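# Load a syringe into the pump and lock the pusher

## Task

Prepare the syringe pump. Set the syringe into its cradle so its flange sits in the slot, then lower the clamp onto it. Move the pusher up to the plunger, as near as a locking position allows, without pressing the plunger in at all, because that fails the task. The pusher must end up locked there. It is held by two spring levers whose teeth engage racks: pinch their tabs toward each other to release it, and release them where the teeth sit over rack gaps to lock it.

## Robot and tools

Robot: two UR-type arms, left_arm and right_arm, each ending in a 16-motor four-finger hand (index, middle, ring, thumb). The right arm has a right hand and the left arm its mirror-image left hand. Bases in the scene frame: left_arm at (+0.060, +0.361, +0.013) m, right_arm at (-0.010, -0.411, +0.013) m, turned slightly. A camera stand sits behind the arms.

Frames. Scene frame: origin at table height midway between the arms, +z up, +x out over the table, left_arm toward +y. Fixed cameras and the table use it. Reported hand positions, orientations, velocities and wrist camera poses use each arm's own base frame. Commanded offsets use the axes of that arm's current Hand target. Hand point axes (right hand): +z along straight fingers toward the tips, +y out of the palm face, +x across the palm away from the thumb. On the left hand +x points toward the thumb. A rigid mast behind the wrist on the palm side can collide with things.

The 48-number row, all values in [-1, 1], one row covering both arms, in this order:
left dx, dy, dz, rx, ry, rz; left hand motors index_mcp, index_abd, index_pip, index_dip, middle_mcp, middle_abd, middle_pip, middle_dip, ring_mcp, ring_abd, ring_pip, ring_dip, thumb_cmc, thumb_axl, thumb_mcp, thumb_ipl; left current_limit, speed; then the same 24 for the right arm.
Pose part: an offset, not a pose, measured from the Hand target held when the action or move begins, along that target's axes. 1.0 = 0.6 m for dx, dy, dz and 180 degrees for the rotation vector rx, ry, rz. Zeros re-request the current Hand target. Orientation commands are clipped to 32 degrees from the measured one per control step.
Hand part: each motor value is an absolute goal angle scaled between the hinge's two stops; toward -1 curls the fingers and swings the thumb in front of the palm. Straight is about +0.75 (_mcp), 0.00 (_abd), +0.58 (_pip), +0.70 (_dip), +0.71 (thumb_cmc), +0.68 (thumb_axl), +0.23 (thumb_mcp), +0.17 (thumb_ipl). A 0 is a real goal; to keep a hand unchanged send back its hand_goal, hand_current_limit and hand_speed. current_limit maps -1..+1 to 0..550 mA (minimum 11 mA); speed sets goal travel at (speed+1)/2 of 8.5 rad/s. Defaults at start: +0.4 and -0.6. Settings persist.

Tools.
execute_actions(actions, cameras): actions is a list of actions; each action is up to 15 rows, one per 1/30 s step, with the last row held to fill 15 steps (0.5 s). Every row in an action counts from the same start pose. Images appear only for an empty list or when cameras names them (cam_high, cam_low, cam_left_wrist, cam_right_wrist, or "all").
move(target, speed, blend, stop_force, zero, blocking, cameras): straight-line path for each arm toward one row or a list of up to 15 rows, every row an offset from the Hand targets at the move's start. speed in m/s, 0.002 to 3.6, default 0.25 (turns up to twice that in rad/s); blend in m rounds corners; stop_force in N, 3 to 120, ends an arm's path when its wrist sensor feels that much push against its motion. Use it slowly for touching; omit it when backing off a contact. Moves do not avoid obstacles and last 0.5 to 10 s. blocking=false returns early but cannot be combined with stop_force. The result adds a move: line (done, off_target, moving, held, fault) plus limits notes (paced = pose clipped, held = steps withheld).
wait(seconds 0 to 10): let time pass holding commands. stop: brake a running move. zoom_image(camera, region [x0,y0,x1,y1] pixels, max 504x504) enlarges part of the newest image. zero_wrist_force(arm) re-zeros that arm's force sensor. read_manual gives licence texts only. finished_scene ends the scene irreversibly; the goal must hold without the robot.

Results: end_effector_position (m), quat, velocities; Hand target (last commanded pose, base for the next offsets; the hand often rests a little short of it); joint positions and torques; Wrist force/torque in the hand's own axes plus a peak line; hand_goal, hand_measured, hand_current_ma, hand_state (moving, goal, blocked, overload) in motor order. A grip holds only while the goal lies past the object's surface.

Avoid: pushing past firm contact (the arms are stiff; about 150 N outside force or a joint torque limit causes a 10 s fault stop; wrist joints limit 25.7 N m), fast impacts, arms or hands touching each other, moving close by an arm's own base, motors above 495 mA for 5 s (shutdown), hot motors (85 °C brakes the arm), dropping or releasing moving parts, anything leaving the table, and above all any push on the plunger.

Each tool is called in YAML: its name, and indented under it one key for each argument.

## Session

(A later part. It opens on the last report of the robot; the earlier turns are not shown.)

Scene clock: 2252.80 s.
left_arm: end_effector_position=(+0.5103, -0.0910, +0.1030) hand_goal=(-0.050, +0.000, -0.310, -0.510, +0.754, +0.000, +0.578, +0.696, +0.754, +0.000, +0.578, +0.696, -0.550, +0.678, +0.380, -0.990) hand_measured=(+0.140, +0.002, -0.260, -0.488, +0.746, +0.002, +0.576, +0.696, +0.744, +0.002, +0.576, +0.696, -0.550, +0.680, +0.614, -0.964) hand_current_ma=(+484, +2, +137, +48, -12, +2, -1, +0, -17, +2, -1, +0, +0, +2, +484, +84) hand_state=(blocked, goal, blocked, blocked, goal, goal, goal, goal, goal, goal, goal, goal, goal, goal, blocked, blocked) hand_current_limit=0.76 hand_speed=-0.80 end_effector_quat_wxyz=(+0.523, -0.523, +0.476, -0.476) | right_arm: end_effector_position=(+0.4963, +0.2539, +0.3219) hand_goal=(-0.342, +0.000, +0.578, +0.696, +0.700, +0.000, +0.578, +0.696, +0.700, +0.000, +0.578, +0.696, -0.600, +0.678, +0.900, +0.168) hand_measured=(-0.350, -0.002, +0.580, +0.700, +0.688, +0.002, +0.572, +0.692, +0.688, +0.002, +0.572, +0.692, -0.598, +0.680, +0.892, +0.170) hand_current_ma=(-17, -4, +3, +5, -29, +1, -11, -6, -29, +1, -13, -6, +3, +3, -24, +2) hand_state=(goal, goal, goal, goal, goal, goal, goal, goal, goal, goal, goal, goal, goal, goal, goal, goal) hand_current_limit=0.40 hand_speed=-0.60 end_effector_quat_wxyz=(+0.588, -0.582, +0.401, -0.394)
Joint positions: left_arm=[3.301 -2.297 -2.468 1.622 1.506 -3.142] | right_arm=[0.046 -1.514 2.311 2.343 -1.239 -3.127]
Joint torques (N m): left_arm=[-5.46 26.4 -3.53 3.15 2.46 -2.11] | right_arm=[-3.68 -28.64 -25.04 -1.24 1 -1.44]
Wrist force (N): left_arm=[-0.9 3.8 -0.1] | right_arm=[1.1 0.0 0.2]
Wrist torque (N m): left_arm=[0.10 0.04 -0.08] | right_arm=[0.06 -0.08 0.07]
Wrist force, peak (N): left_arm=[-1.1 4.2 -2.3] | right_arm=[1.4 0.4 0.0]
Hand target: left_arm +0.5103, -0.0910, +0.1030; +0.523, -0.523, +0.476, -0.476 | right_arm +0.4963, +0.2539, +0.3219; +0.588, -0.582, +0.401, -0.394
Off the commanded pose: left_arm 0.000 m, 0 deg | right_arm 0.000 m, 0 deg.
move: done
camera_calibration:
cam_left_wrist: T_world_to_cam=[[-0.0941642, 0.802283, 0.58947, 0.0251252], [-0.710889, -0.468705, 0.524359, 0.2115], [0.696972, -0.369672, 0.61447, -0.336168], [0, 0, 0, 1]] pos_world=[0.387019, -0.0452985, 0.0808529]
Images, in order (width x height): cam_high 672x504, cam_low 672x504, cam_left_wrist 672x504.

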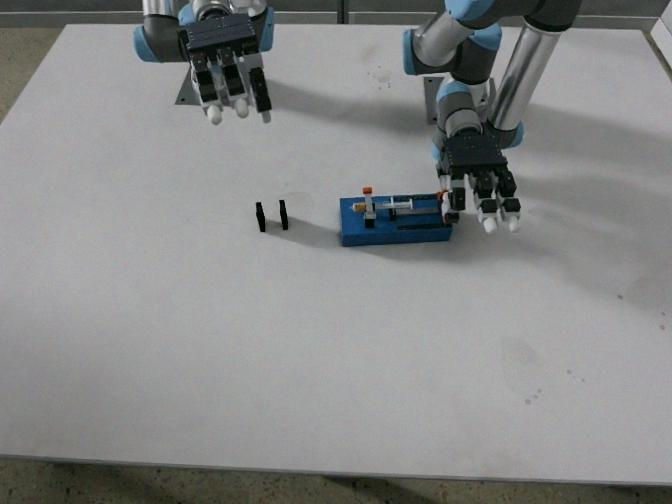

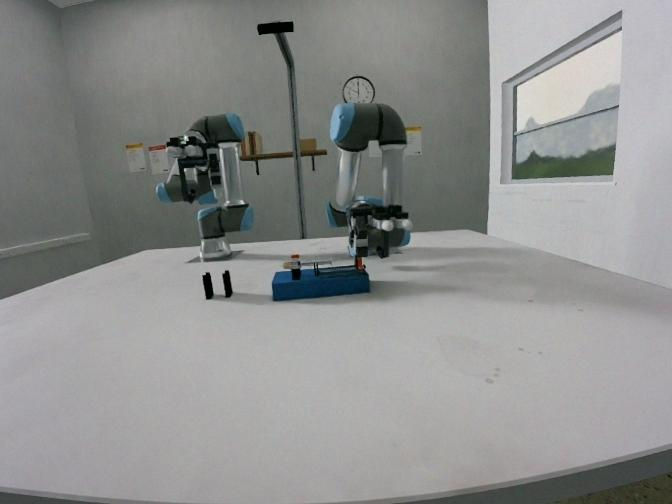

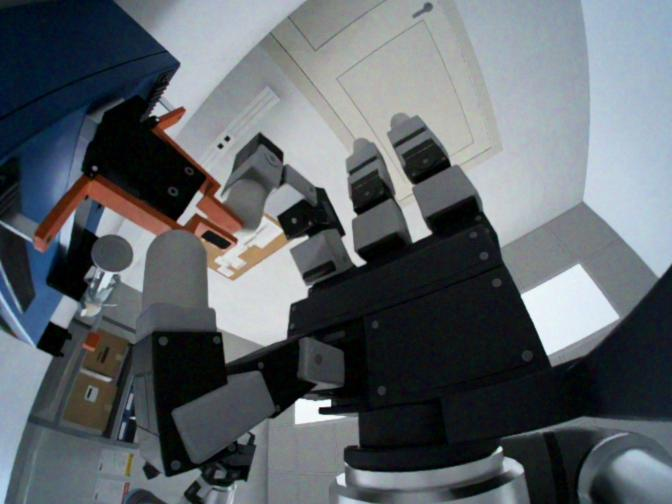

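move:
  target:
    - [0,0,0,0,0,0,0.315,0,-0.264,-0.472,0.754,0,0.577,0.696,0.754,0,0.577,0.696,-0.55,0.678,0.68,-0.985,0.6,-0.8,0,0,0,0,0,0,-0.342,0,0.577,0.696,0.7,0,0.577,0.696,0.7,0,0.577,0.696,-0.6,0.678,0.9,0.168,0.4,-0.6]
    - [0,-0.0833,0,0,0,0,0.315,0,-0.264,-0.472,0.754,0,0.577,0.696,0.754,0,0.577,0.696,-0.55,0.678,0.68,-0.985,0.6,-0.5,0,0,0,0,0,0,-0.342,0,0.577,0.696,0.7,0,0.577,0.696,0.7,0,0.577,0.696,-0.6,0.678,0.9,0.168,0.4,-0.6]
    - [0,-0.0833,-0.0692,0,0,0,0.959,0,-0.282,-0.709,0.754,0,0.577,0.696,0.754,0,0.577,0.696,-0.53,0.678,0.099,-0.957,0.6,-0.4,0,0,0,0,0,0,-0.342,0,0.577,0.696,0.7,0,0.577,0.696,0.7,0,0.577,0.696,-0.6,0.678,0.9,0.168,0.4,-0.6]
  speed: 0.05
  cameras: ["cam_high","cam_low","cam_left_wrist"]

zoom_image:
  camera: "cam_left_wrist"
  region: [0, 0, 300, 300]

zoom_image:
  camera: "cam_low"
  region: [330, 205, 390, 285]

zoom_image:
  camera: "cam_high"
  region: [420, 150, 480, 240]

Scene clock: 2306.90 s.
left_arm: end_effector_position=(+0.4690, -0.0949, +0.1530) hand_goal=(+0.960, +0.000, -0.282, -0.708, +0.754, +0.000, +0.578, +0.696, +0.754, +0.000, +0.578, +0.696, -0.530, +0.678, +0.100, -0.956) hand_measured=(+0.940, +0.002, -0.280, -0.704, +0.746, +0.002, +0.576, +0.696, +0.744, +0.002, +0.576, +0.696, -0.534, +0.680, +0.106, -0.956) hand_current_ma=(-48, +2, +1, +4, -12, +2, -1, +0, -17, +2, -1, +0, -6, +2, +10, -1) hand_state=(blocked, goal, goal, goal, goal, goal, goal, goal, goal, goal, goal, goal, goal, goal, goal, goal) hand_current_limit=0.60 hand_speed=-0.40 end_effector_quat_wxyz=(+0.523, -0.523, +0.476, -0.476) | right_arm: end_effector_position=(+0.4963, +0.2539, +0.3219) hand_goal=(-0.342, +0.000, +0.578, +0.696, +0.700, +0.000, +0.578, +0.696, +0.700, +0.000, +0.578, +0.696, -0.600, +0.678, +0.900, +0.168) hand_measured=(-0.350, -0.002, +0.580, +0.700, +0.688, +0.002, +0.572, +0.692, +0.688, +0.002, +0.572, +0.692, -0.598, +0.680, +0.892, +0.170) hand_current_ma=(-17, -4, +3, +5, -29, +1, -11, -6, -29, +1, -13, -6, +3, +3, -24, +2) hand_state=(goal, goal, goal, goal, goal, goal, goal, goal, goal, goal, goal, goal, goal, goal, goal, goal) hand_current_limit=0.40 hand_speed=-0.60 end_effector_quat_wxyz=(+0.588, -0.582, +0.401, -0.394)
Joint positions: left_arm=[3.313 -2.094 -2.602 1.553 1.493 -3.142] | right_arm=[0.046 -1.514 2.311 2.343 -1.239 -3.127]
Joint torques (N m): left_arm=[-6.16 17.46 8.26 0.62 2.16 0.71] | right_arm=[-3.01 -28.33 -24.2 -1.29 1.18 -1.54]
Wrist force (N): left_arm=[-0.7 0.1 0.3] | right_arm=[1.2 0.0 0.3]
Wrist torque (N m): left_arm=[-0.09 0.06 -0.11] | right_arm=[0.06 -0.08 0.08]
Wrist force, peak (N): left_arm=[-1.0 4.6 -0.2] | right_arm=[1.5 0.0 0.1]
Hand target: left_arm +0.4690, -0.0949, +0.1530; +0.523, -0.523, +0.476, -0.476 | right_arm +0.4963, +0.2539, +0.3219; +0.588, -0.582, +0.401, -0.394
Off the commanded pose: left_arm 0.000 m, 0 deg | right_arm 0.000 m, 0 deg.
move: done
camera_calibration:
cam_left_wrist: T_world_to_cam=[[-0.0941642, 0.802283, 0.58947, -0.00509897], [-0.710889, -0.468705, 0.524359, 0.154165], [0.696972, -0.369672, 0.61447, -0.339618], [0, 0, 0, 1]] pos_world=[0.345819, -0.0491985, 0.130853]
Images, in order (width x height): cam_high 672x504, cam_low 672x504, cam_left_wrist 672x504.

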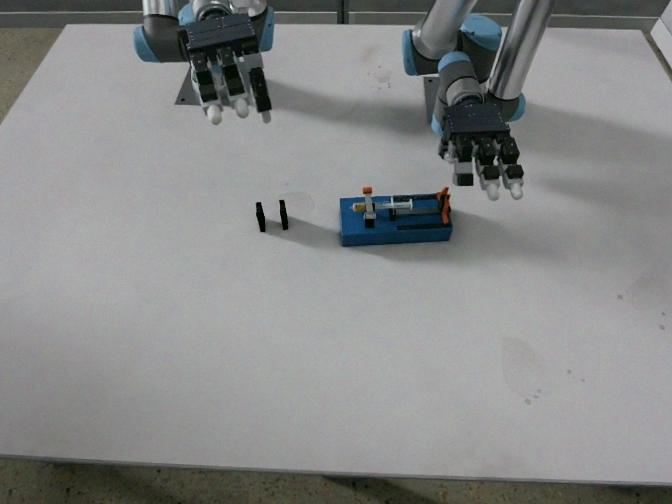

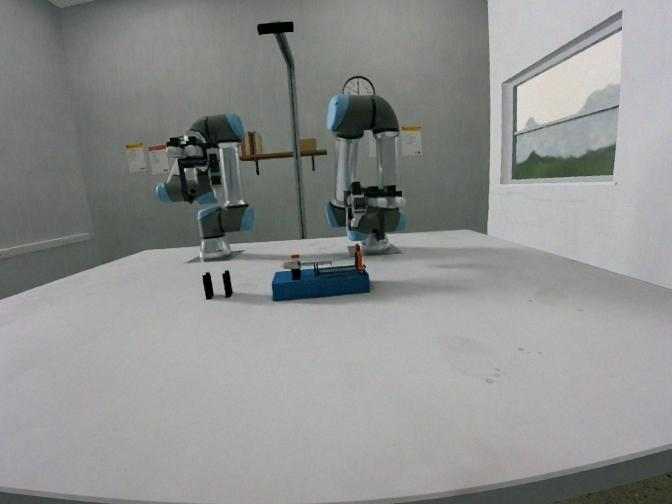

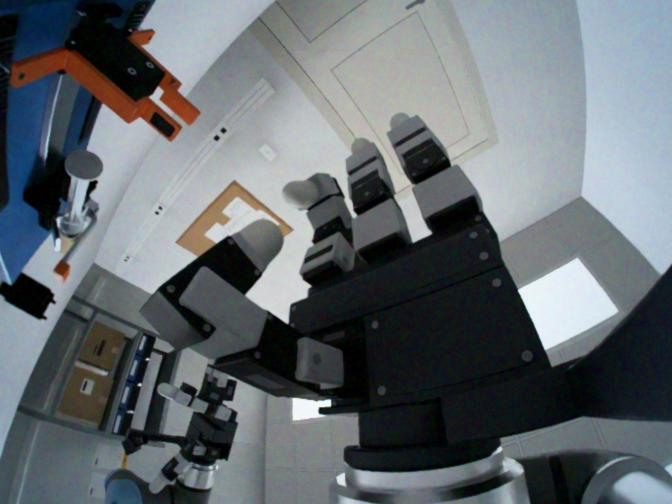

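Scaled by 1.680 from the camera's 672x504 image, which has a finer 960x720 frame.

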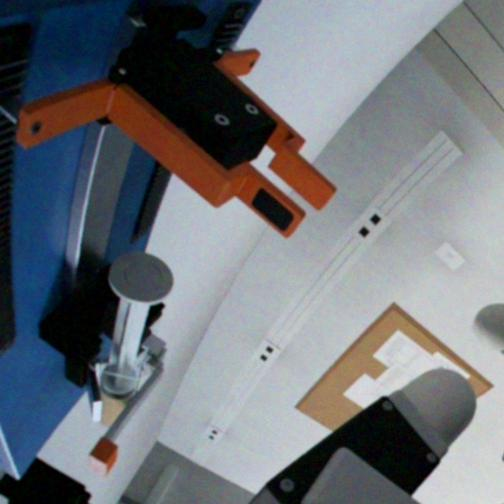

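Scaled by 6.300 from the camera's 672x504 image, which has a finer 960x720 frame.

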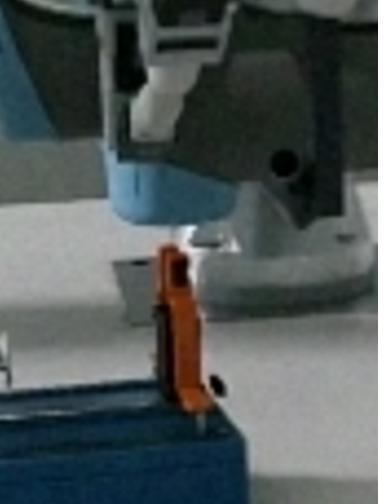

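Scaled by 5.600 from the camera's 672x504 image, which has a finer 960x720 frame.

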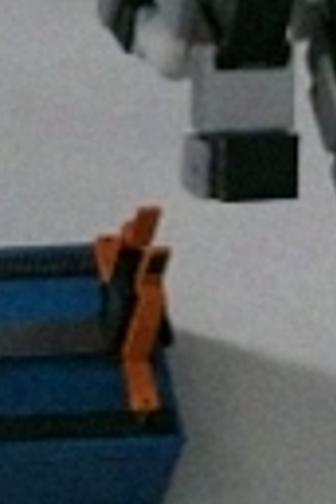

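move:
  target: [0,0.1033,0,0,0,0,0.959,0,-0.282,-0.709,0.754,0,0.577,0.696,0.754,0,0.577,0.696,-0.53,0.678,0.099,-0.957,0.6,-0.4,0,0,0,0,0,0,-0.342,0,0.577,0.696,0.7,0,0.577,0.696,0.7,0,0.577,0.696,-0.6,0.678,0.9,0.168,0.4,-0.6]
  speed: 0.05
  stop_force: 5
  cameras: ["cam_high","cam_low","cam_left_wrist"]

zoom_image:
  camera: "cam_left_wrist"
  region: [0, 0, 350, 300]

zoom_image:
  camera: "cam_low"
  region: [330, 205, 390, 285]

zoom_image:
  camera: "cam_high"
  region: [420, 150, 480, 240]

Scene clock: 2312.93 s.
left_arm: end_effector_position=(+0.4690, -0.0949, +0.0910) hand_goal=(+0.960, +0.000, -0.282, -0.708, +0.754, +0.000, +0.578, +0.696, +0.754, +0.000, +0.578, +0.696, -0.530, +0.678, +0.100, -0.956) hand_measured=(+0.940, +0.002, -0.280, -0.704, +0.746, +0.002, +0.576, +0.696, +0.744, +0.002, +0.576, +0.696, -0.534, +0.680, +0.106, -0.956) hand_current_ma=(-48, +2, +1, +4, -12, +2, -1, +0, -17, +2, -1, +0, -6, +2, +10, -1) hand_state=(blocked, goal, goal, goal, goal, goal, goal, goal, goal, goal, goal, goal, goal, goal, goal, goal) hand_current_limit=0.60 hand_speed=-0.40 end_effector_quat_wxyz=(+0.523, -0.523, +0.476, -0.476) | right_arm: end_effector_position=(+0.4963, +0.2539, +0.3219) hand_goal=(-0.342, +0.000, +0.578, +0.696, +0.700, +0.000, +0.578, +0.696, +0.700, +0.000, +0.578, +0.696, -0.600, +0.678, +0.900, +0.168) hand_measured=(-0.350, -0.002, +0.580, +0.700, +0.688, +0.002, +0.572, +0.692, +0.688, +0.002, +0.572, +0.692, -0.598, +0.680, +0.892, +0.170) hand_current_ma=(-17, -4, +3, +5, -29, +1, -11, -6, -29, +1, -13, -6, +3, +3, -24, +2) hand_state=(goal, goal, goal, goal, goal, goal, goal, goal, goal, goal, goal, goal, goal, goal, goal, goal) hand_current_limit=0.40 hand_speed=-0.60 end_effector_quat_wxyz=(+0.588, -0.582, +0.401, -0.394)
Joint positions: left_arm=[3.313 -2.368 -2.564 1.789 1.494 -3.142] | right_arm=[0.046 -1.514 2.311 2.343 -1.239 -3.127]
Joint torques (N m): left_arm=[5.41 22.8 -12.35 3.69 -2.08 -1.93] | right_arm=[-2.56 -27.67 -24.01 -1.41 0.97 -1.54]
Wrist force (N): left_arm=[-0.6 0.4 0.1] | right_arm=[1.2 0.4 -0.2]
Wrist torque (N m): left_arm=[-0.06 0.04 -0.12] | right_arm=[0.13 -0.08 0.09]
Wrist force, peak (N): left_arm=[-0.8 0.9 0.7] | right_arm=[1.5 0.3 0.4]
Hand target: left_arm +0.4690, -0.0949, +0.0911; +0.523, -0.523, +0.476, -0.476 | right_arm +0.4963, +0.2539, +0.3219; +0.588, -0.582, +0.401, -0.394
Off the commanded pose: left_arm 0.000 m, 0 deg | right_arm 0.000 m, 0 deg.
move: done
camera_calibration:
cam_left_wrist: T_world_to_cam=[[-0.0941231, 0.802261, 0.589507, 0.0314211], [-0.710852, -0.468725, 0.524391, 0.186589], [0.697015, -0.369695, 0.614407, -0.301463], [0, 0, 0, 1]] pos_world=[0.345719, -0.0491986, 0.0688527]
Images, in order (width x height): cam_high 672x504, cam_low 672x504, cam_left_wrist 672x504.

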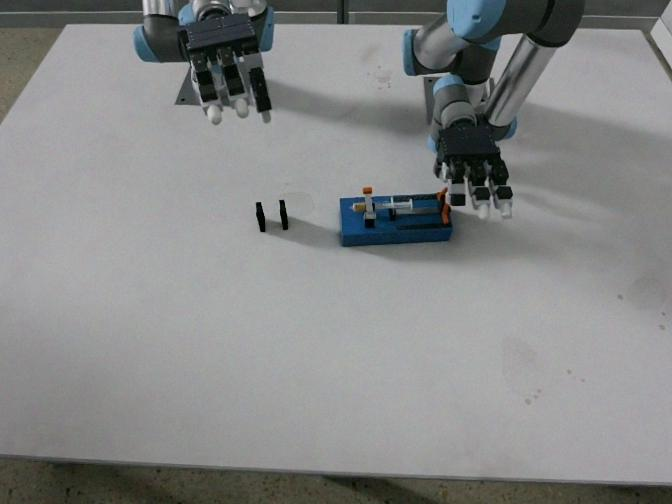

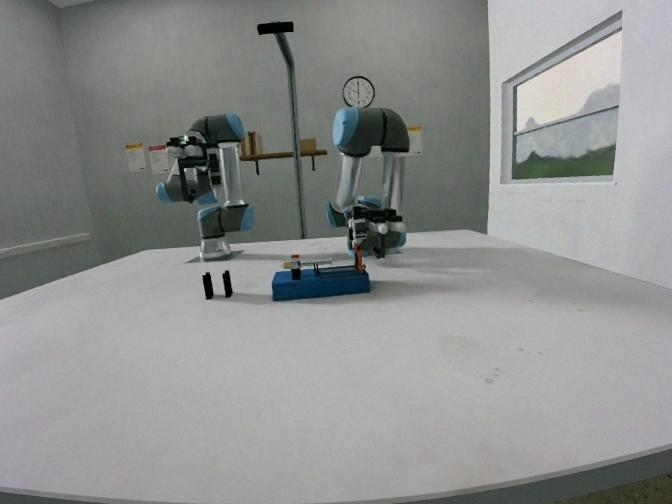

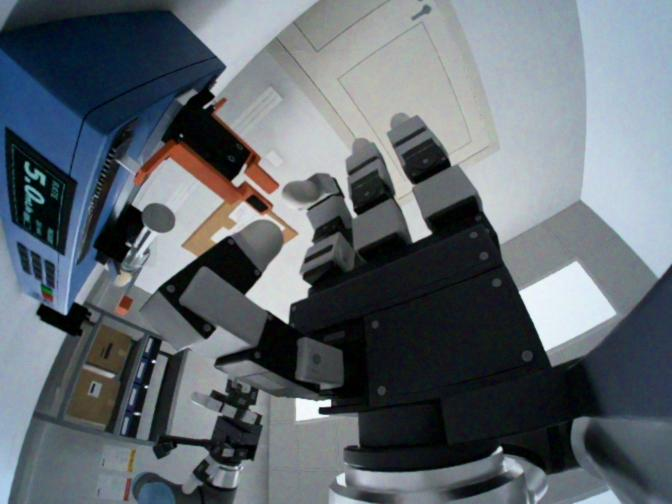

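Scaled by 1.440 from the camera's 672x504 image, which has a finer 960x720 frame.

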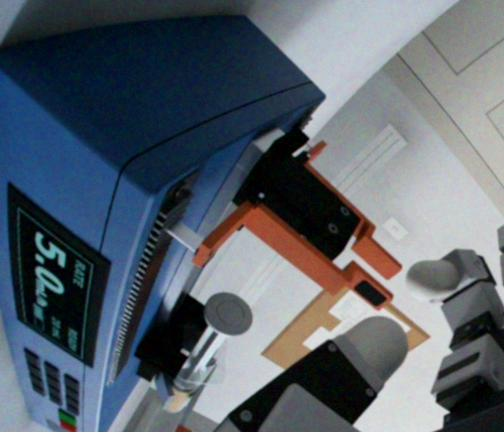

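Scaled by 6.300 from the camera's 672x504 image, which has a finer 960x720 frame.

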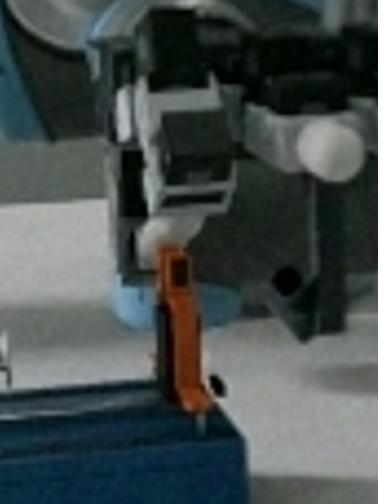

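Scaled by 5.600 from the camera's 672x504 image, which has a finer 960x720 frame.

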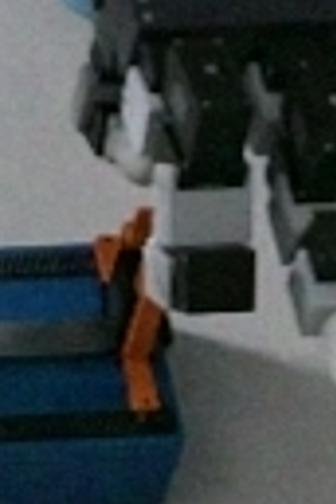

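move:
  target:
    - [-0.0017,0.0067,0,0,0,0,0.959,0,-0.282,-0.709,0.754,0,0.577,0.696,0.754,0,0.577,0.696,-0.57,0.678,0.099,-0.957,0.6,-0.4,0,0,0,0,0,0,-0.342,0,0.577,0.696,0.7,0,0.577,0.696,0.7,0,0.577,0.696,-0.6,0.678,0.9,0.168,0.4,-0.6]
  speed: 0.03

move:
  target:
    - [0,0,0.0333,0,0,0,0.959,0,-0.282,-0.709,0.754,0,0.577,0.696,0.754,0,0.577,0.696,-0.57,0.678,0.099,-0.957,0.6,-0.4,0,0,0,0,0,0,-0.342,0,0.577,0.696,0.7,0,0.577,0.696,0.7,0,0.577,0.696,-0.6,0.678,0.9,0.168,0.4,-0.6]
  speed: 0.01
  stop_force: 3
  cameras: ["cam_high","cam_low","cam_left_wrist"]

zoom_image:
  camera: "cam_left_wrist"
  region: [100, 50, 350, 300]

zoom_image:
  camera: "cam_high"
  region: [420, 150, 480, 240]

Scene clock: 2327.80 s.
left_arm: end_effector_position=(+0.4689, -0.0939, +0.0870) hand_goal=(+0.960, +0.000, -0.282, -0.708, +0.754, +0.000, +0.578, +0.696, +0.754, +0.000, +0.578, +0.696, -0.570, +0.678, +0.100, -0.956) hand_measured=(+0.940, +0.002, -0.280, -0.704, +0.746, +0.002, +0.576, +0.696, +0.744, +0.002, +0.576, +0.696, -0.568, +0.680, +0.106, -0.956) hand_current_ma=(-48, +2, +1, +4, -12, +2, -1, +0, -17, +2, -1, +0, +2, +2, +10, -1) hand_state=(blocked, goal, goal, goal, goal, goal, goal, goal, goal, goal, goal, goal, goal, goal, goal, goal) hand_current_limit=0.60 hand_speed=-0.40 end_effector_quat_wxyz=(+0.523, -0.523, +0.476, -0.476) | right_arm: end_effector_position=(+0.4963, +0.2539, +0.3219) hand_goal=(-0.342, +0.000, +0.578, +0.696, +0.700, +0.000, +0.578, +0.696, +0.700, +0.000, +0.578, +0.696, -0.600, +0.678, +0.900, +0.168) hand_measured=(-0.350, -0.002, +0.580, +0.700, +0.688, +0.002, +0.572, +0.692, +0.688, +0.002, +0.572, +0.692, -0.598, +0.680, +0.892, +0.170) hand_current_ma=(-17, -4, +3, +5, -29, +1, -11, -6, -29, +1, -13, -6, +3, +3, -24, +2) hand_state=(goal, goal, goal, goal, goal, goal, goal, goal, goal, goal, goal, goal, goal, goal, goal, goal) hand_current_limit=0.40 hand_speed=-0.60 end_effector_quat_wxyz=(+0.588, -0.582, +0.401, -0.394)
Joint positions: left_arm=[3.318 -2.386 -2.561 1.805 1.489 -3.142] | right_arm=[0.046 -1.514 2.311 2.343 -1.239 -3.127]
Joint torques (N m): left_arm=[4.39 39.85 3.63 0.89 -1.59 -1.62] | right_arm=[-2.06 -27.82 -23.74 -1.44 1.02 -1.49]
Wrist force (N): left_arm=[-0.8 0.5 0.2] | right_arm=[1.1 0.2 0.3]
Wrist torque (N m): left_arm=[-0.05 0.07 -0.14] | right_arm=[0.07 -0.08 0.08]
Wrist force, peak (N): left_arm=[-0.9 0.3 0.7] | right_arm=[1.3 0.5 0.0]
Hand target: left_arm +0.4689, -0.0939, +0.0870; +0.523, -0.523, +0.476, -0.476 | right_arm +0.4963, +0.2539, +0.3219; +0.588, -0.582, +0.401, -0.394
Off the commanded pose: left_arm 0.000 m, 0 deg | right_arm 0.000 m, 0 deg.
move: done

Scene clock: 2330.60 s.
left_arm: end_effector_position=(+0.4866, -0.0922, +0.0870) hand_goal=(+0.960, +0.000, -0.282, -0.708, +0.754, +0.000, +0.578, +0.696, +0.754, +0.000, +0.578, +0.696, -0.570, +0.678, +0.100, -0.956) hand_measured=(+0.940, +0.002, -0.280, -0.704, +0.746, +0.002, +0.576, +0.696, +0.744, +0.002, +0.576, +0.696, -0.568, +0.680, +0.112, -0.962) hand_current_ma=(-48, +2, +1, +4, -12, +2, -1, +0, -17, +2, -1, +0, +2, +2, +33, -11) hand_state=(blocked, goal, goal, goal, goal, goal, goal, goal, goal, goal, goal, goal, goal, goal, goal, goal) hand_current_limit=0.60 hand_speed=-0.40 end_effector_quat_wxyz=(+0.523, -0.523, +0.476, -0.476) | right_arm: end_effector_position=(+0.4963, +0.2539, +0.3219) hand_goal=(-0.342, +0.000, +0.578, +0.696, +0.700, +0.000, +0.578, +0.696, +0.700, +0.000, +0.578, +0.696, -0.600, +0.678, +0.900, +0.168) hand_measured=(-0.350, -0.002, +0.580, +0.700, +0.688, +0.002, +0.572, +0.692, +0.688, +0.002, +0.572, +0.692, -0.598, +0.680, +0.892, +0.170) hand_current_ma=(-17, -4, +3, +5, -29, +1, -11, -6, -29, +1, -13, -6, +3, +3, -24, +2) hand_state=(goal, goal, goal, goal, goal, goal, goal, goal, goal, goal, goal, goal, goal, goal, goal, goal) hand_current_limit=0.40 hand_speed=-0.60 end_effector_quat_wxyz=(+0.588, -0.582, +0.401, -0.394)
Joint positions: left_arm=[3.312 -2.37 -2.516 1.744 1.495 -3.142] | right_arm=[0.046 -1.514 2.311 2.343 -1.239 -3.127]
Joint torques (N m): left_arm=[8.71 25.04 -10.74 2.94 -1.95 -2.02] | right_arm=[-1.52 -27.72 -23.95 -1.52 1.02 -1.5]
Wrist force (N): left_arm=[-0.8 -0.1 -2.7] | right_arm=[0.7 -0.1 0.3]
Wrist torque (N m): left_arm=[0.00 0.11 -0.15] | right_arm=[0.04 -0.02 0.04]
Wrist force, peak (N): left_arm=[-0.7 1.5 -3.3] | right_arm=[1.4 0.0 0.0]
Hand target: left_arm +0.4866, -0.0922, +0.0870; +0.523, -0.523, +0.476, -0.476 (not the last commanded pose) | right_arm +0.4963, +0.2539, +0.3219; +0.588, -0.582, +0.401, -0.394
Off the commanded pose: left_arm 0.002 m, 0 deg | right_arm 0.000 m, 0 deg.
move: contact (left_arm)
camera_calibration:
cam_left_wrist: T_world_to_cam=[[-0.0942001, 0.80226, 0.589496, 0.0333076], [-0.710885, -0.468745, 0.524329, 0.202549], [0.696972, -0.369672, 0.61447, -0.310332], [0, 0, 0, 1]] pos_world=[0.363419, -0.0464986, 0.0648527]
Images, in order (width x height): cam_high 672x504, cam_low 672x504, cam_left_wrist 672x504.

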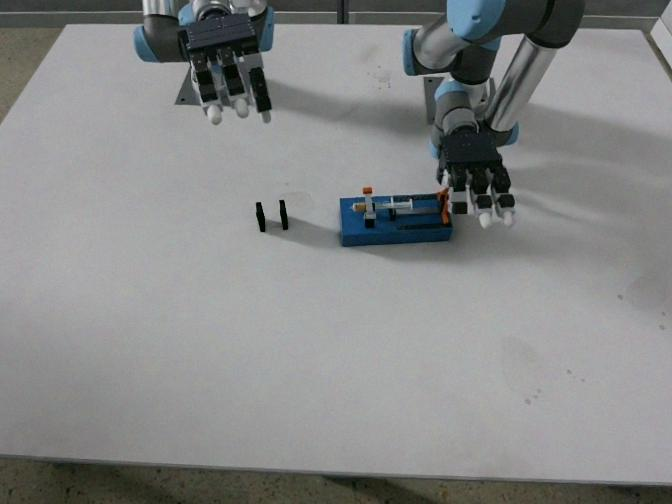

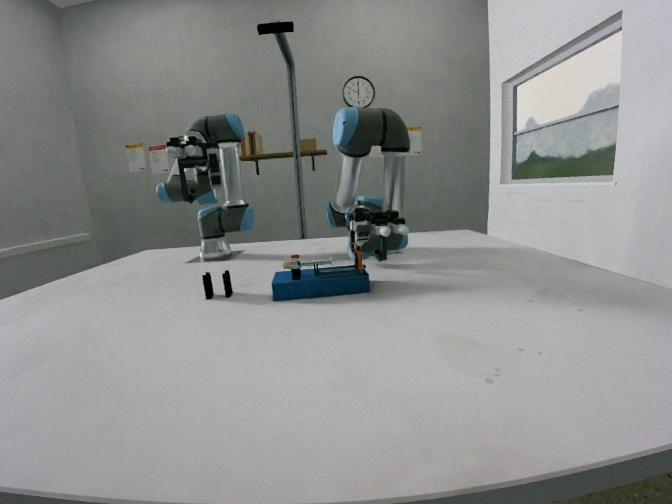

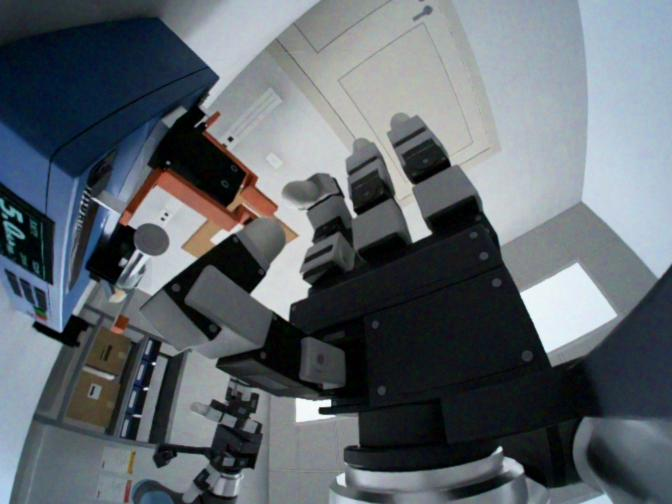

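Scaled by 2.016 from the camera's 672x504 image, which has a finer 960x720 frame.

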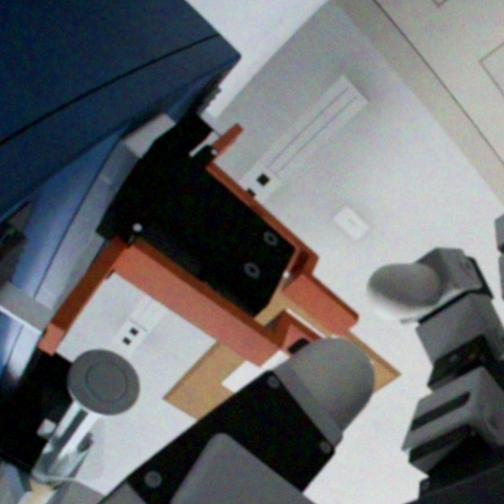

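Scaled by 5.600 from the camera's 672x504 image, which has a finer 960x720 frame.

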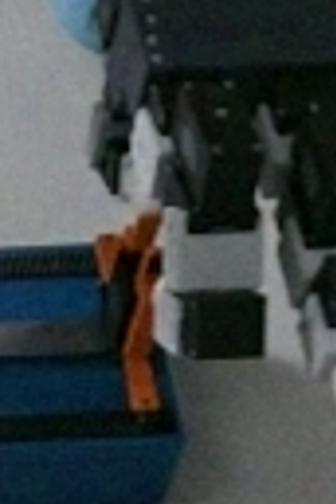

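move:
  target:
    - [0,0,0,0,0,0,0.60,0,-0.282,-0.709,0.754,0,0.577,0.696,0.754,0,0.577,0.696,-0.57,0.678,0.07,-0.93,0.6,-0.6,0,0,0,0,0,0,-0.342,0,0.577,0.696,0.7,0,0.577,0.696,0.7,0,0.577,0.696,-0.6,0.678,0.9,0.168,0.4,-0.6]
    - [0,0,0,0,0,0,0.45,0,-0.282,-0.709,0.754,0,0.577,0.696,0.754,0,0.577,0.696,-0.57,0.678,0.05,-0.90,0.7,-0.8,0,0,0,0,0,0,-0.342,0,0.577,0.696,0.7,0,0.577,0.696,0.7,0,0.577,0.696,-0.6,0.678,0.9,0.168,0.4,-0.6]
  speed: 0.02
  cameras: ["cam_high","cam_low","cam_left_wrist"]

zoom_image:
  camera: "cam_left_wrist"
  region: [100, 50, 350, 300]

zoom_image:
  camera: "cam_high"
  region: [420, 150, 480, 240]

Scene clock: 2338.30 s.
left_arm: end_effector_position=(+0.4866, -0.0922, +0.0870) hand_goal=(+0.450, +0.000, -0.282, -0.708, +0.754, +0.000, +0.578, +0.696, +0.754, +0.000, +0.578, +0.696, -0.570, +0.678, +0.050, -0.900) hand_measured=(+0.490, +0.002, -0.274, -0.712, +0.746, +0.002, +0.576, +0.696, +0.744, +0.002, +0.576, +0.696, -0.568, +0.680, +0.084, -0.924) hand_current_ma=(+113, +2, +12, -4, -12, +2, -1, +0, -17, +2, -1, +0, +2, +2, +116, -75) hand_state=(blocked, goal, goal, goal, goal, goal, goal, goal, goal, goal, goal, goal, goal, goal, blocked, blocked) hand_current_limit=0.70 hand_speed=-0.80 end_effector_quat_wxyz=(+0.523, -0.523, +0.476, -0.476) | right_arm: end_effector_position=(+0.4963, +0.2539, +0.3219) hand_goal=(-0.342, +0.000, +0.578, +0.696, +0.700, +0.000, +0.578, +0.696, +0.700, +0.000, +0.578, +0.696, -0.600, +0.678, +0.900, +0.168) hand_measured=(-0.350, -0.002, +0.580, +0.700, +0.688, +0.002, +0.572, +0.692, +0.688, +0.002, +0.572, +0.692, -0.598, +0.680, +0.892, +0.170) hand_current_ma=(-17, -4, +3, +5, -29, +1, -11, -6, -29, +1, -13, -6, +3, +3, -24, +2) hand_state=(goal, goal, goal, goal, goal, goal, goal, goal, goal, goal, goal, goal, goal, goal, goal, goal) hand_current_limit=0.40 hand_speed=-0.60 end_effector_quat_wxyz=(+0.588, -0.582, +0.401, -0.394)
Joint positions: left_arm=[3.312 -2.37 -2.516 1.744 1.495 -3.142] | right_arm=[0.046 -1.514 2.311 2.343 -1.239 -3.127]
Joint torques (N m): left_arm=[10.52 25.22 -10.13 -0.38 -1.91 -1.66] | right_arm=[-1.04 -27.24 -23.66 -1.45 0.9 -1.56]
Wrist force (N): left_arm=[-0.7 -1.3 -1.2] | right_arm=[1.3 0.2 0.0]
Wrist torque (N m): left_arm=[-0.07 0.06 -0.16] | right_arm=[0.11 -0.09 0.10]
Wrist force, peak (N): left_arm=[-0.7 1.3 -3.7] | right_arm=[1.5 0.1 0.3]
Hand target: left_arm +0.4866, -0.0922, +0.0870; +0.523, -0.523, +0.476, -0.476 | right_arm +0.4963, +0.2539, +0.3219; +0.588, -0.582, +0.401, -0.394
Off the commanded pose: left_arm 0.000 m, 0 deg | right_arm 0.000 m, 0 deg.
move: done
camera_calibration:
cam_left_wrist: T_world_to_cam=[[-0.0942063, 0.802255, 0.589501, 0.0333094], [-0.710884, -0.468752, 0.524324, 0.202548], [0.696972, -0.369672, 0.61447, -0.310332], [0, 0, 0, 1]] pos_world=[0.363419, -0.0464987, 0.0648527]
Images, in order (width x height): cam_high 672x504, cam_low 672x504, cam_left_wrist 672x504.

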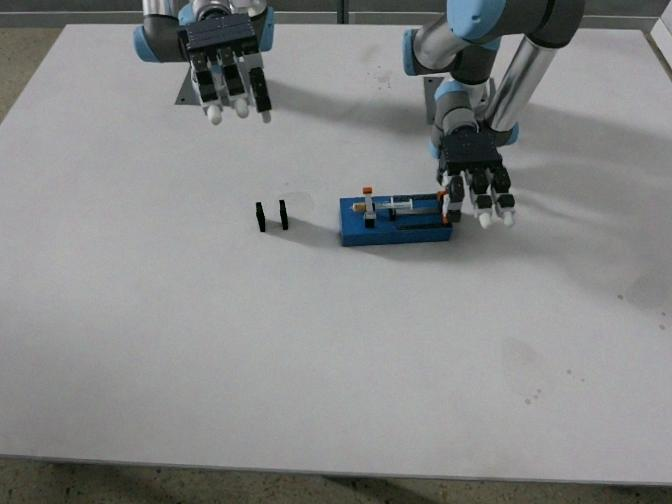

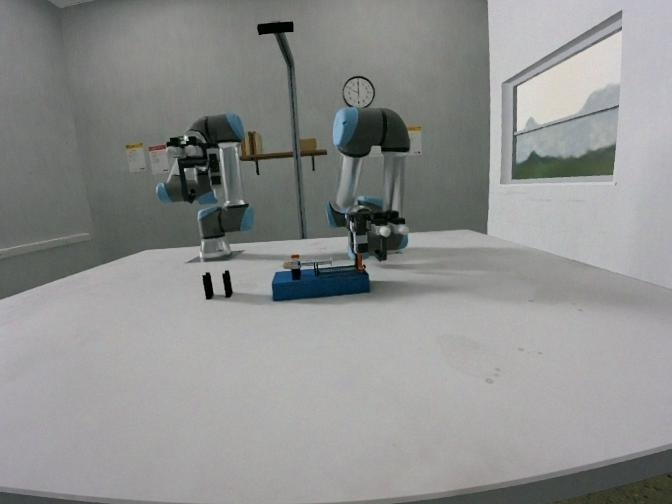

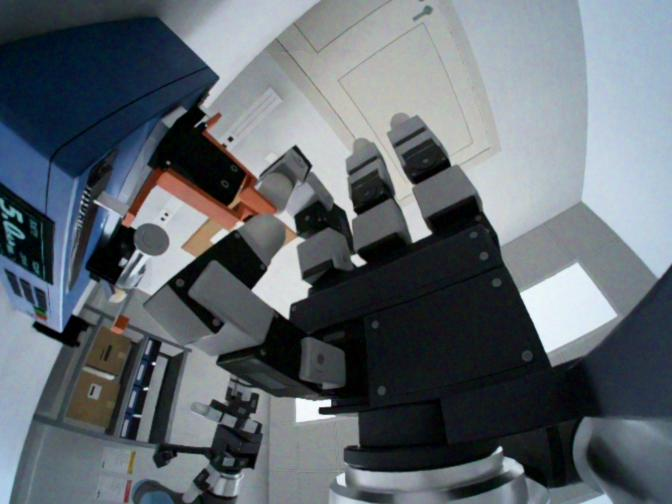

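Scaled by 2.016 from the camera's 672x504 image, which has a finer 960x720 frame.

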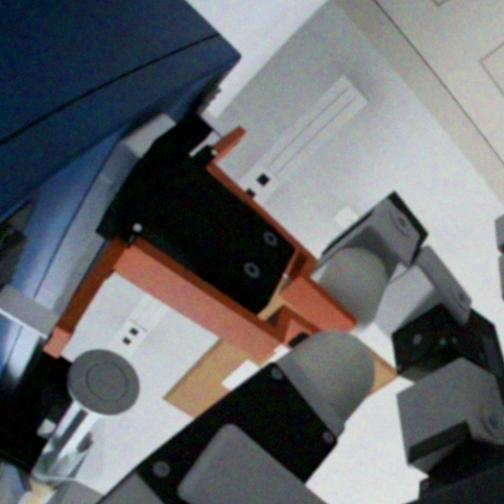

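Scaled by 5.600 from the camera's 672x504 image, which has a finer 960x720 frame.

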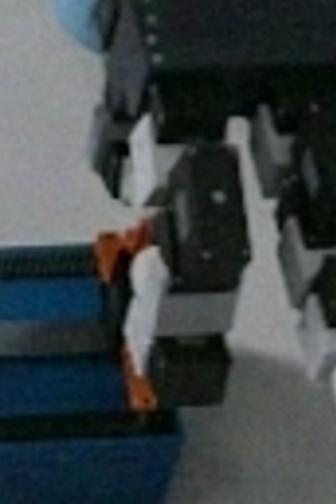

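move:
  target:
    - [0,0,0,0,0,0,0.22,0,-0.32,-0.74,0.754,0,0.577,0.696,0.754,0,0.577,0.696,-0.57,0.678,-0.02,-0.85,0.74,-0.8,0,0,0,0,0,0,-0.342,0,0.577,0.696,0.7,0,0.577,0.696,0.7,0,0.577,0.696,-0.6,0.678,0.9,0.168,0.4,-0.6]
    - [0,0,0.0067,0,0,0,0.22,0,-0.32,-0.74,0.754,0,0.577,0.696,0.754,0,0.577,0.696,-0.57,0.678,-0.02,-0.85,0.74,-0.8,0,0,0,0,0,0,-0.342,0,0.577,0.696,0.7,0,0.577,0.696,0.7,0,0.577,0.696,-0.6,0.678,0.9,0.168,0.4,-0.6]
  speed: 0.01
  cameras: ["cam_high","cam_low","cam_left_wrist"]

zoom_image:
  camera: "cam_left_wrist"
  region: [100, 50, 350, 300]

zoom_image:
  camera: "cam_left_wrist"
  region: [60, 130, 180, 250]

zoom_image:
  camera: "cam_low"
  region: [350, 258, 374, 282]

Scene clock: 2347.27 s.
left_arm: end_effector_position=(+0.4907, -0.0918, +0.0870) hand_goal=(+0.220, +0.000, -0.320, -0.740, +0.754, +0.000, +0.578, +0.696, +0.754, +0.000, +0.578, +0.696, -0.570, +0.678, -0.020, -0.850) hand_measured=(+0.378, -0.002, -0.272, -0.728, +0.746, +0.002, +0.576, +0.696, +0.744, +0.002, +0.576, +0.696, -0.612, +0.644, +0.004, -0.858) hand_current_ma=(+479, -3, +132, +22, -12, +2, -1, +0, -17, +2, -1, +0, -116, -109, +78, -18) hand_state=(blocked, goal, blocked, goal, goal, goal, goal, goal, goal, goal, goal, goal, blocked, blocked, blocked, goal) hand_current_limit=0.74 hand_speed=-0.80 end_effector_quat_wxyz=(+0.523, -0.523, +0.476, -0.476) | right_arm: end_effector_position=(+0.4963, +0.2539, +0.3219) hand_goal=(-0.342, +0.000, +0.578, +0.696, +0.700, +0.000, +0.578, +0.696, +0.700, +0.000, +0.578, +0.696, -0.600, +0.678, +0.900, +0.168) hand_measured=(-0.350, -0.002, +0.580, +0.700, +0.688, +0.002, +0.572, +0.692, +0.688, +0.002, +0.572, +0.692, -0.598, +0.680, +0.892, +0.170) hand_current_ma=(-17, -4, +3, +5, -29, +1, -11, -6, -29, +1, -13, -6, +3, +3, -24, +2) hand_state=(goal, goal, goal, goal, goal, goal, goal, goal, goal, goal, goal, goal, goal, goal, goal, goal) hand_current_limit=0.40 hand_speed=-0.60 end_effector_quat_wxyz=(+0.588, -0.582, +0.401, -0.394)
Joint positions: left_arm=[3.311 -2.367 -2.506 1.731 1.496 -3.142] | right_arm=[0.046 -1.514 2.311 2.343 -1.239 -3.127]
Joint torques (N m): left_arm=[-9.53 34.41 -12.99 4.4 1.2 -1.55] | right_arm=[-0.91 -27.89 -23.13 -1.61 0.95 -1.54]
Wrist force (N): left_arm=[-2.8 0.6 4.6] | right_arm=[1.0 0.2 0.0]
Wrist torque (N m): left_arm=[-0.14 0.07 -0.18] | right_arm=[0.11 -0.05 0.07]
Wrist force, peak (N): left_arm=[-1.5 1.9 -20.7] | right_arm=[1.4 0.4 -0.2]
Hand target: left_arm +0.4906, -0.0919, +0.0870; +0.523, -0.523, +0.476, -0.476 | right_arm +0.4963, +0.2539, +0.3219; +0.588, -0.582, +0.401, -0.394
Off the commanded pose: left_arm 0.000 m, 0 deg | right_arm 0.000 m, 0 deg.
move: done
camera_calibration:
cam_left_wrist: T_world_to_cam=[[-0.0942632, 0.802218, 0.589543, 0.0333822], [-0.710877, -0.468816, 0.524276, 0.205577], [0.696971, -0.369672, 0.61447, -0.312972], [0, 0, 0, 1]] pos_world=[0.367419, -0.0460989, 0.0648523]
Images, in order (width x height): cam_high 672x504, cam_low 672x504, cam_left_wrist 672x504.

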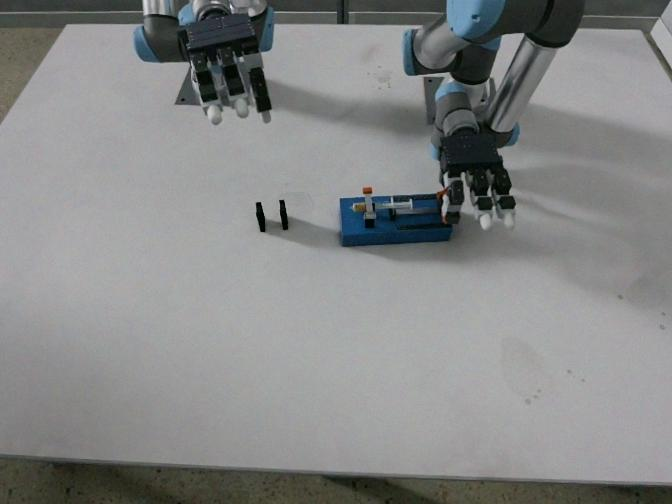

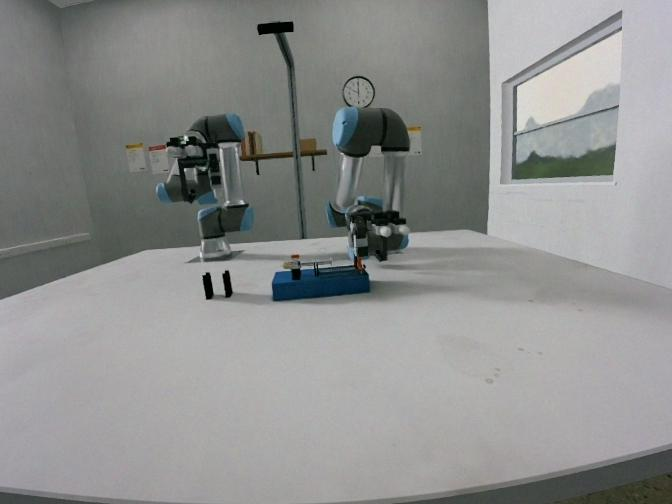

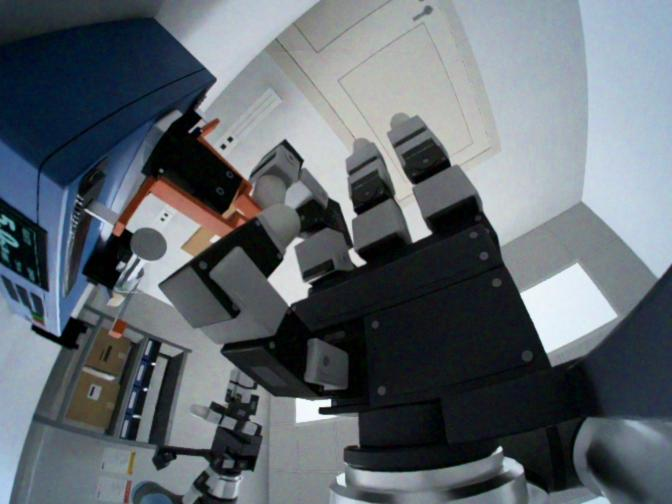

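Scaled by 2.016 from the camera's 672x504 image, which has a finer 960x720 frame.

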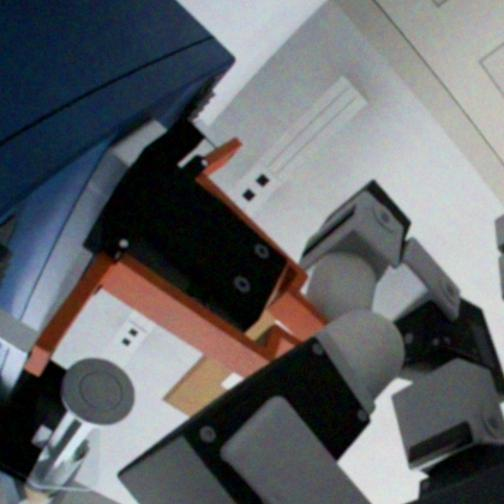

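Scaled by 4.200 from the camera's 672x504 image, which has a finer 960x720 frame.

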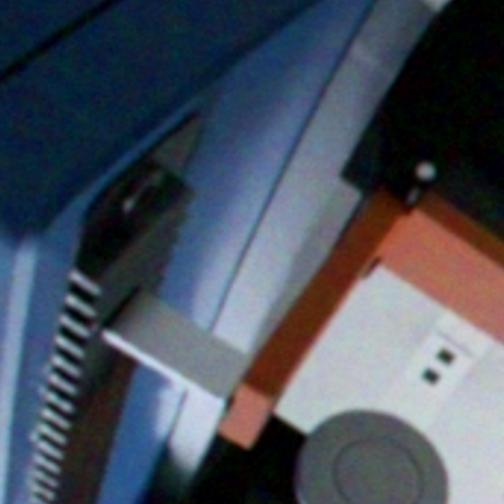

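Scaled by 21.000 from the camera's 672x504 image, which has a finer 960x720 frame.

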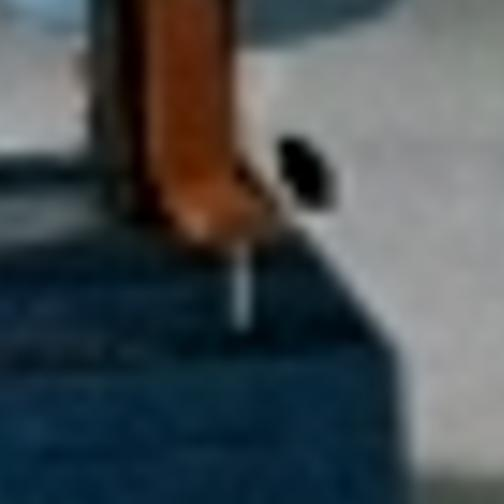

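move:
  target:
    - [0,0,0,0,0,0,0.60,0,-0.282,-0.709,0.754,0,0.577,0.696,0.754,0,0.577,0.696,-0.57,0.678,0.05,-0.90,0.6,-0.8,0,0,0,0,0,0,-0.342,0,0.577,0.696,0.7,0,0.577,0.696,0.7,0,0.577,0.696,-0.6,0.678,0.9,0.168,0.4,-0.6]
    - [0,0,0,0,0,0,0.959,0,-0.282,-0.709,0.754,0,0.577,0.696,0.754,0,0.577,0.696,-0.57,0.678,0.099,-0.957,0.6,-0.4,0,0,0,0,0,0,-0.342,0,0.577,0.696,0.7,0,0.577,0.696,0.7,0,0.577,0.696,-0.6,0.678,0.9,0.168,0.4,-0.6]
    - [0,0,-0.0367,0,0,0,0.959,0,-0.282,-0.709,0.754,0,0.577,0.696,0.754,0,0.577,0.696,-0.57,0.678,0.099,-0.957,0.6,-0.4,0,0,0,0,0,0,-0.342,0,0.577,0.696,0.7,0,0.577,0.696,0.7,0,0.577,0.696,-0.6,0.678,0.9,0.168,0.4,-0.6]
    - [-0.002,0,-0.0367,0,0,0,0.959,0,-0.282,-0.709,0.754,0,0.577,0.696,0.754,0,0.577,0.696,-0.48,0.678,0.099,-0.957,0.6,-0.4,0,0,0,0,0,0,-0.342,0,0.577,0.696,0.7,0,0.577,0.696,0.7,0,0.577,0.696,-0.6,0.678,0.9,0.168,0.4,-0.6]
  speed: 0.03
  cameras: ["cam_high","cam_low","cam_left_wrist"]

zoom_image:
  camera: "cam_left_wrist"
  region: [60, 30, 330, 300]

zoom_image:
  camera: "cam_low"
  region: [335, 230, 385, 285]

zoom_image:
  camera: "cam_high"
  region: [420, 150, 480, 240]

Scene clock: 2368.50 s.
left_arm: end_effector_position=(+0.4686, -0.0927, +0.0870) hand_goal=(+0.960, +0.000, -0.282, -0.708, +0.754, +0.000, +0.578, +0.696, +0.754, +0.000, +0.578, +0.696, -0.480, +0.678, +0.100, -0.956) hand_measured=(+0.940, -0.002, -0.280, -0.710, +0.746, +0.002, +0.576, +0.696, +0.744, +0.002, +0.576, +0.696, -0.484, +0.676, +0.100, -0.954) hand_current_ma=(-48, -3, +1, -2, -12, +2, -1, +0, -17, +2, -1, +0, -7, -3, +1, +3) hand_state=(blocked, goal, goal, goal, goal, goal, goal, goal, goal, goal, goal, goal, goal, goal, goal, goal) hand_current_limit=0.60 hand_speed=-0.40 end_effector_quat_wxyz=(+0.523, -0.523, +0.476, -0.476) | right_arm: end_effector_position=(+0.4963, +0.2539, +0.3219) hand_goal=(-0.342, +0.000, +0.578, +0.696, +0.700, +0.000, +0.578, +0.696, +0.700, +0.000, +0.578, +0.696, -0.600, +0.678, +0.900, +0.168) hand_measured=(-0.350, -0.002, +0.580, +0.700, +0.688, +0.002, +0.572, +0.692, +0.688, +0.002, +0.572, +0.692, -0.598, +0.680, +0.892, +0.170) hand_current_ma=(-17, -4, +3, +5, -29, +1, -11, -6, -29, +1, -13, -6, +3, +3, -24, +2) hand_state=(goal, goal, goal, goal, goal, goal, goal, goal, goal, goal, goal, goal, goal, goal, goal, goal) hand_current_limit=0.40 hand_speed=-0.60 end_effector_quat_wxyz=(+0.588, -0.582, +0.401, -0.394)
Joint positions: left_arm=[3.324 -2.387 -2.563 1.807 1.483 -3.142] | right_arm=[0.046 -1.514 2.311 2.343 -1.239 -3.127]
Joint torques (N m): left_arm=[-7.1 28.42 -6.03 -0.2 2.57 1.26] | right_arm=[-1.48 -26.91 -23.27 -1.77 0.84 -1.56]
Wrist force (N): left_arm=[-0.5 0.3 0.2] | right_arm=[1.1 0.0 0.3]
Wrist torque (N m): left_arm=[-0.06 0.04 -0.12] | right_arm=[0.04 -0.08 0.08]
Wrist force, peak (N): left_arm=[-4.6 -2.4 5.0] | right_arm=[1.5 0.2 0.1]
Hand target: left_arm +0.4686, -0.0927, +0.0870; +0.523, -0.523, +0.476, -0.476 | right_arm +0.4963, +0.2539, +0.3219; +0.588, -0.582, +0.401, -0.394
Off the commanded pose: left_arm 0.000 m, 0 deg | right_arm 0.000 m, 0 deg.
move: done
camera_calibration:
cam_left_wrist: T_world_to_cam=[[-0.0942063, 0.802255, 0.589501, 0.0320054], [-0.710884, -0.468752, 0.524324, 0.189447], [0.696972, -0.369672, 0.61447, -0.297902], [0, 0, 0, 1]] pos_world=[0.345319, -0.0469987, 0.0648527]
Images, in order (width x height): cam_high 672x504, cam_low 672x504, cam_left_wrist 672x504.

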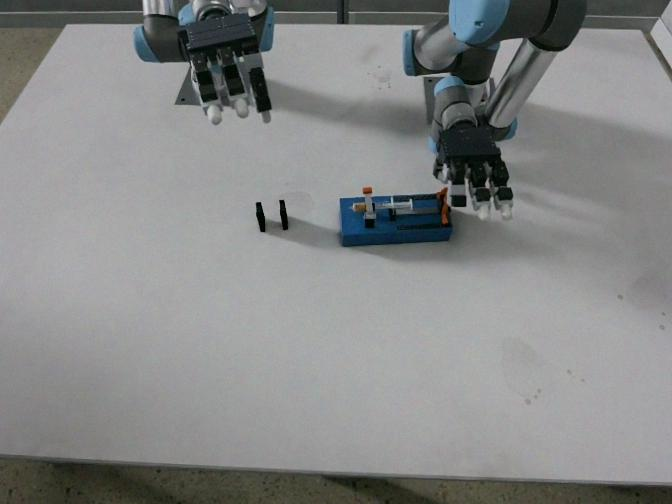

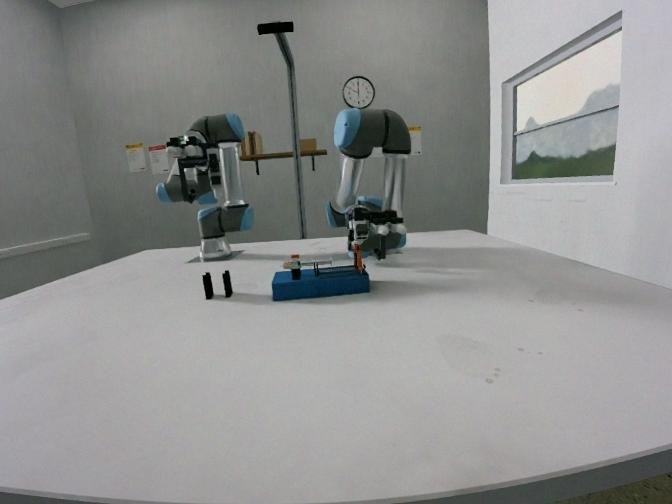

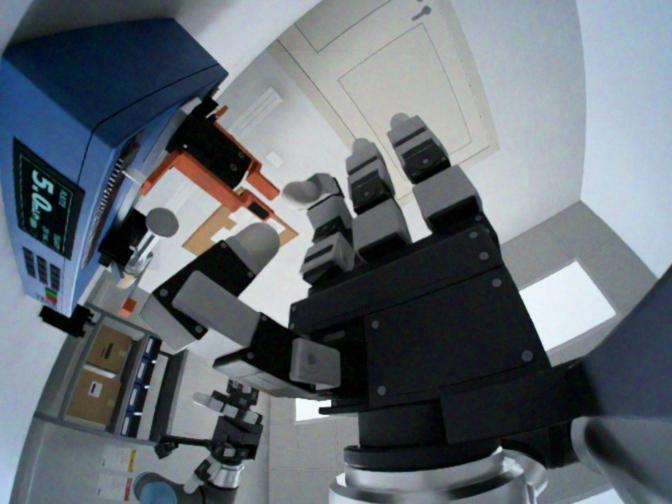

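Scaled by 1.867 from the camera's 672x504 image, which has a finer 960x720 frame.

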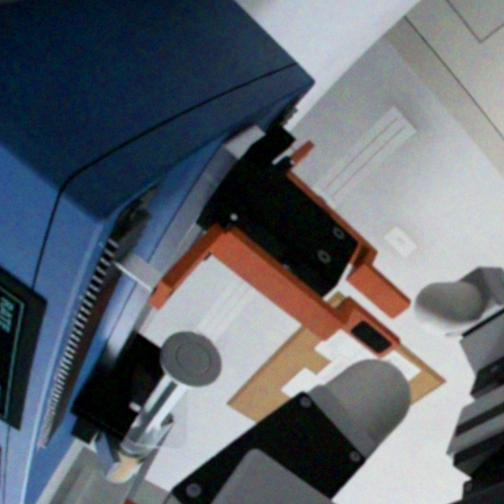

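Scaled by 9.164 from the camera's 672x504 image, which has a finer 960x720 frame.

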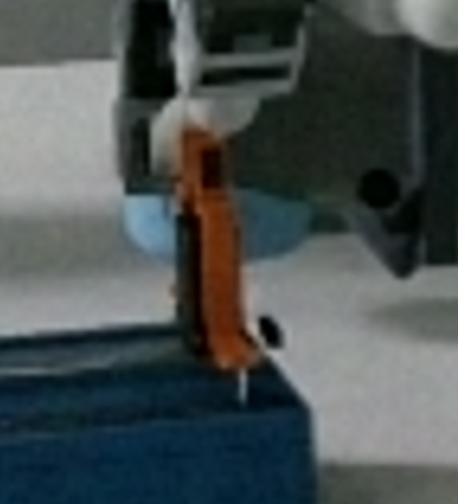

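Scaled by 5.600 from the camera's 672x504 image, which has a finer 960x720 frame.

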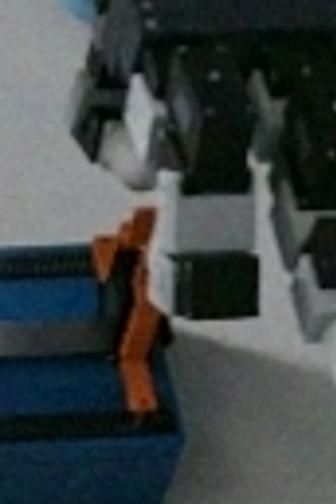

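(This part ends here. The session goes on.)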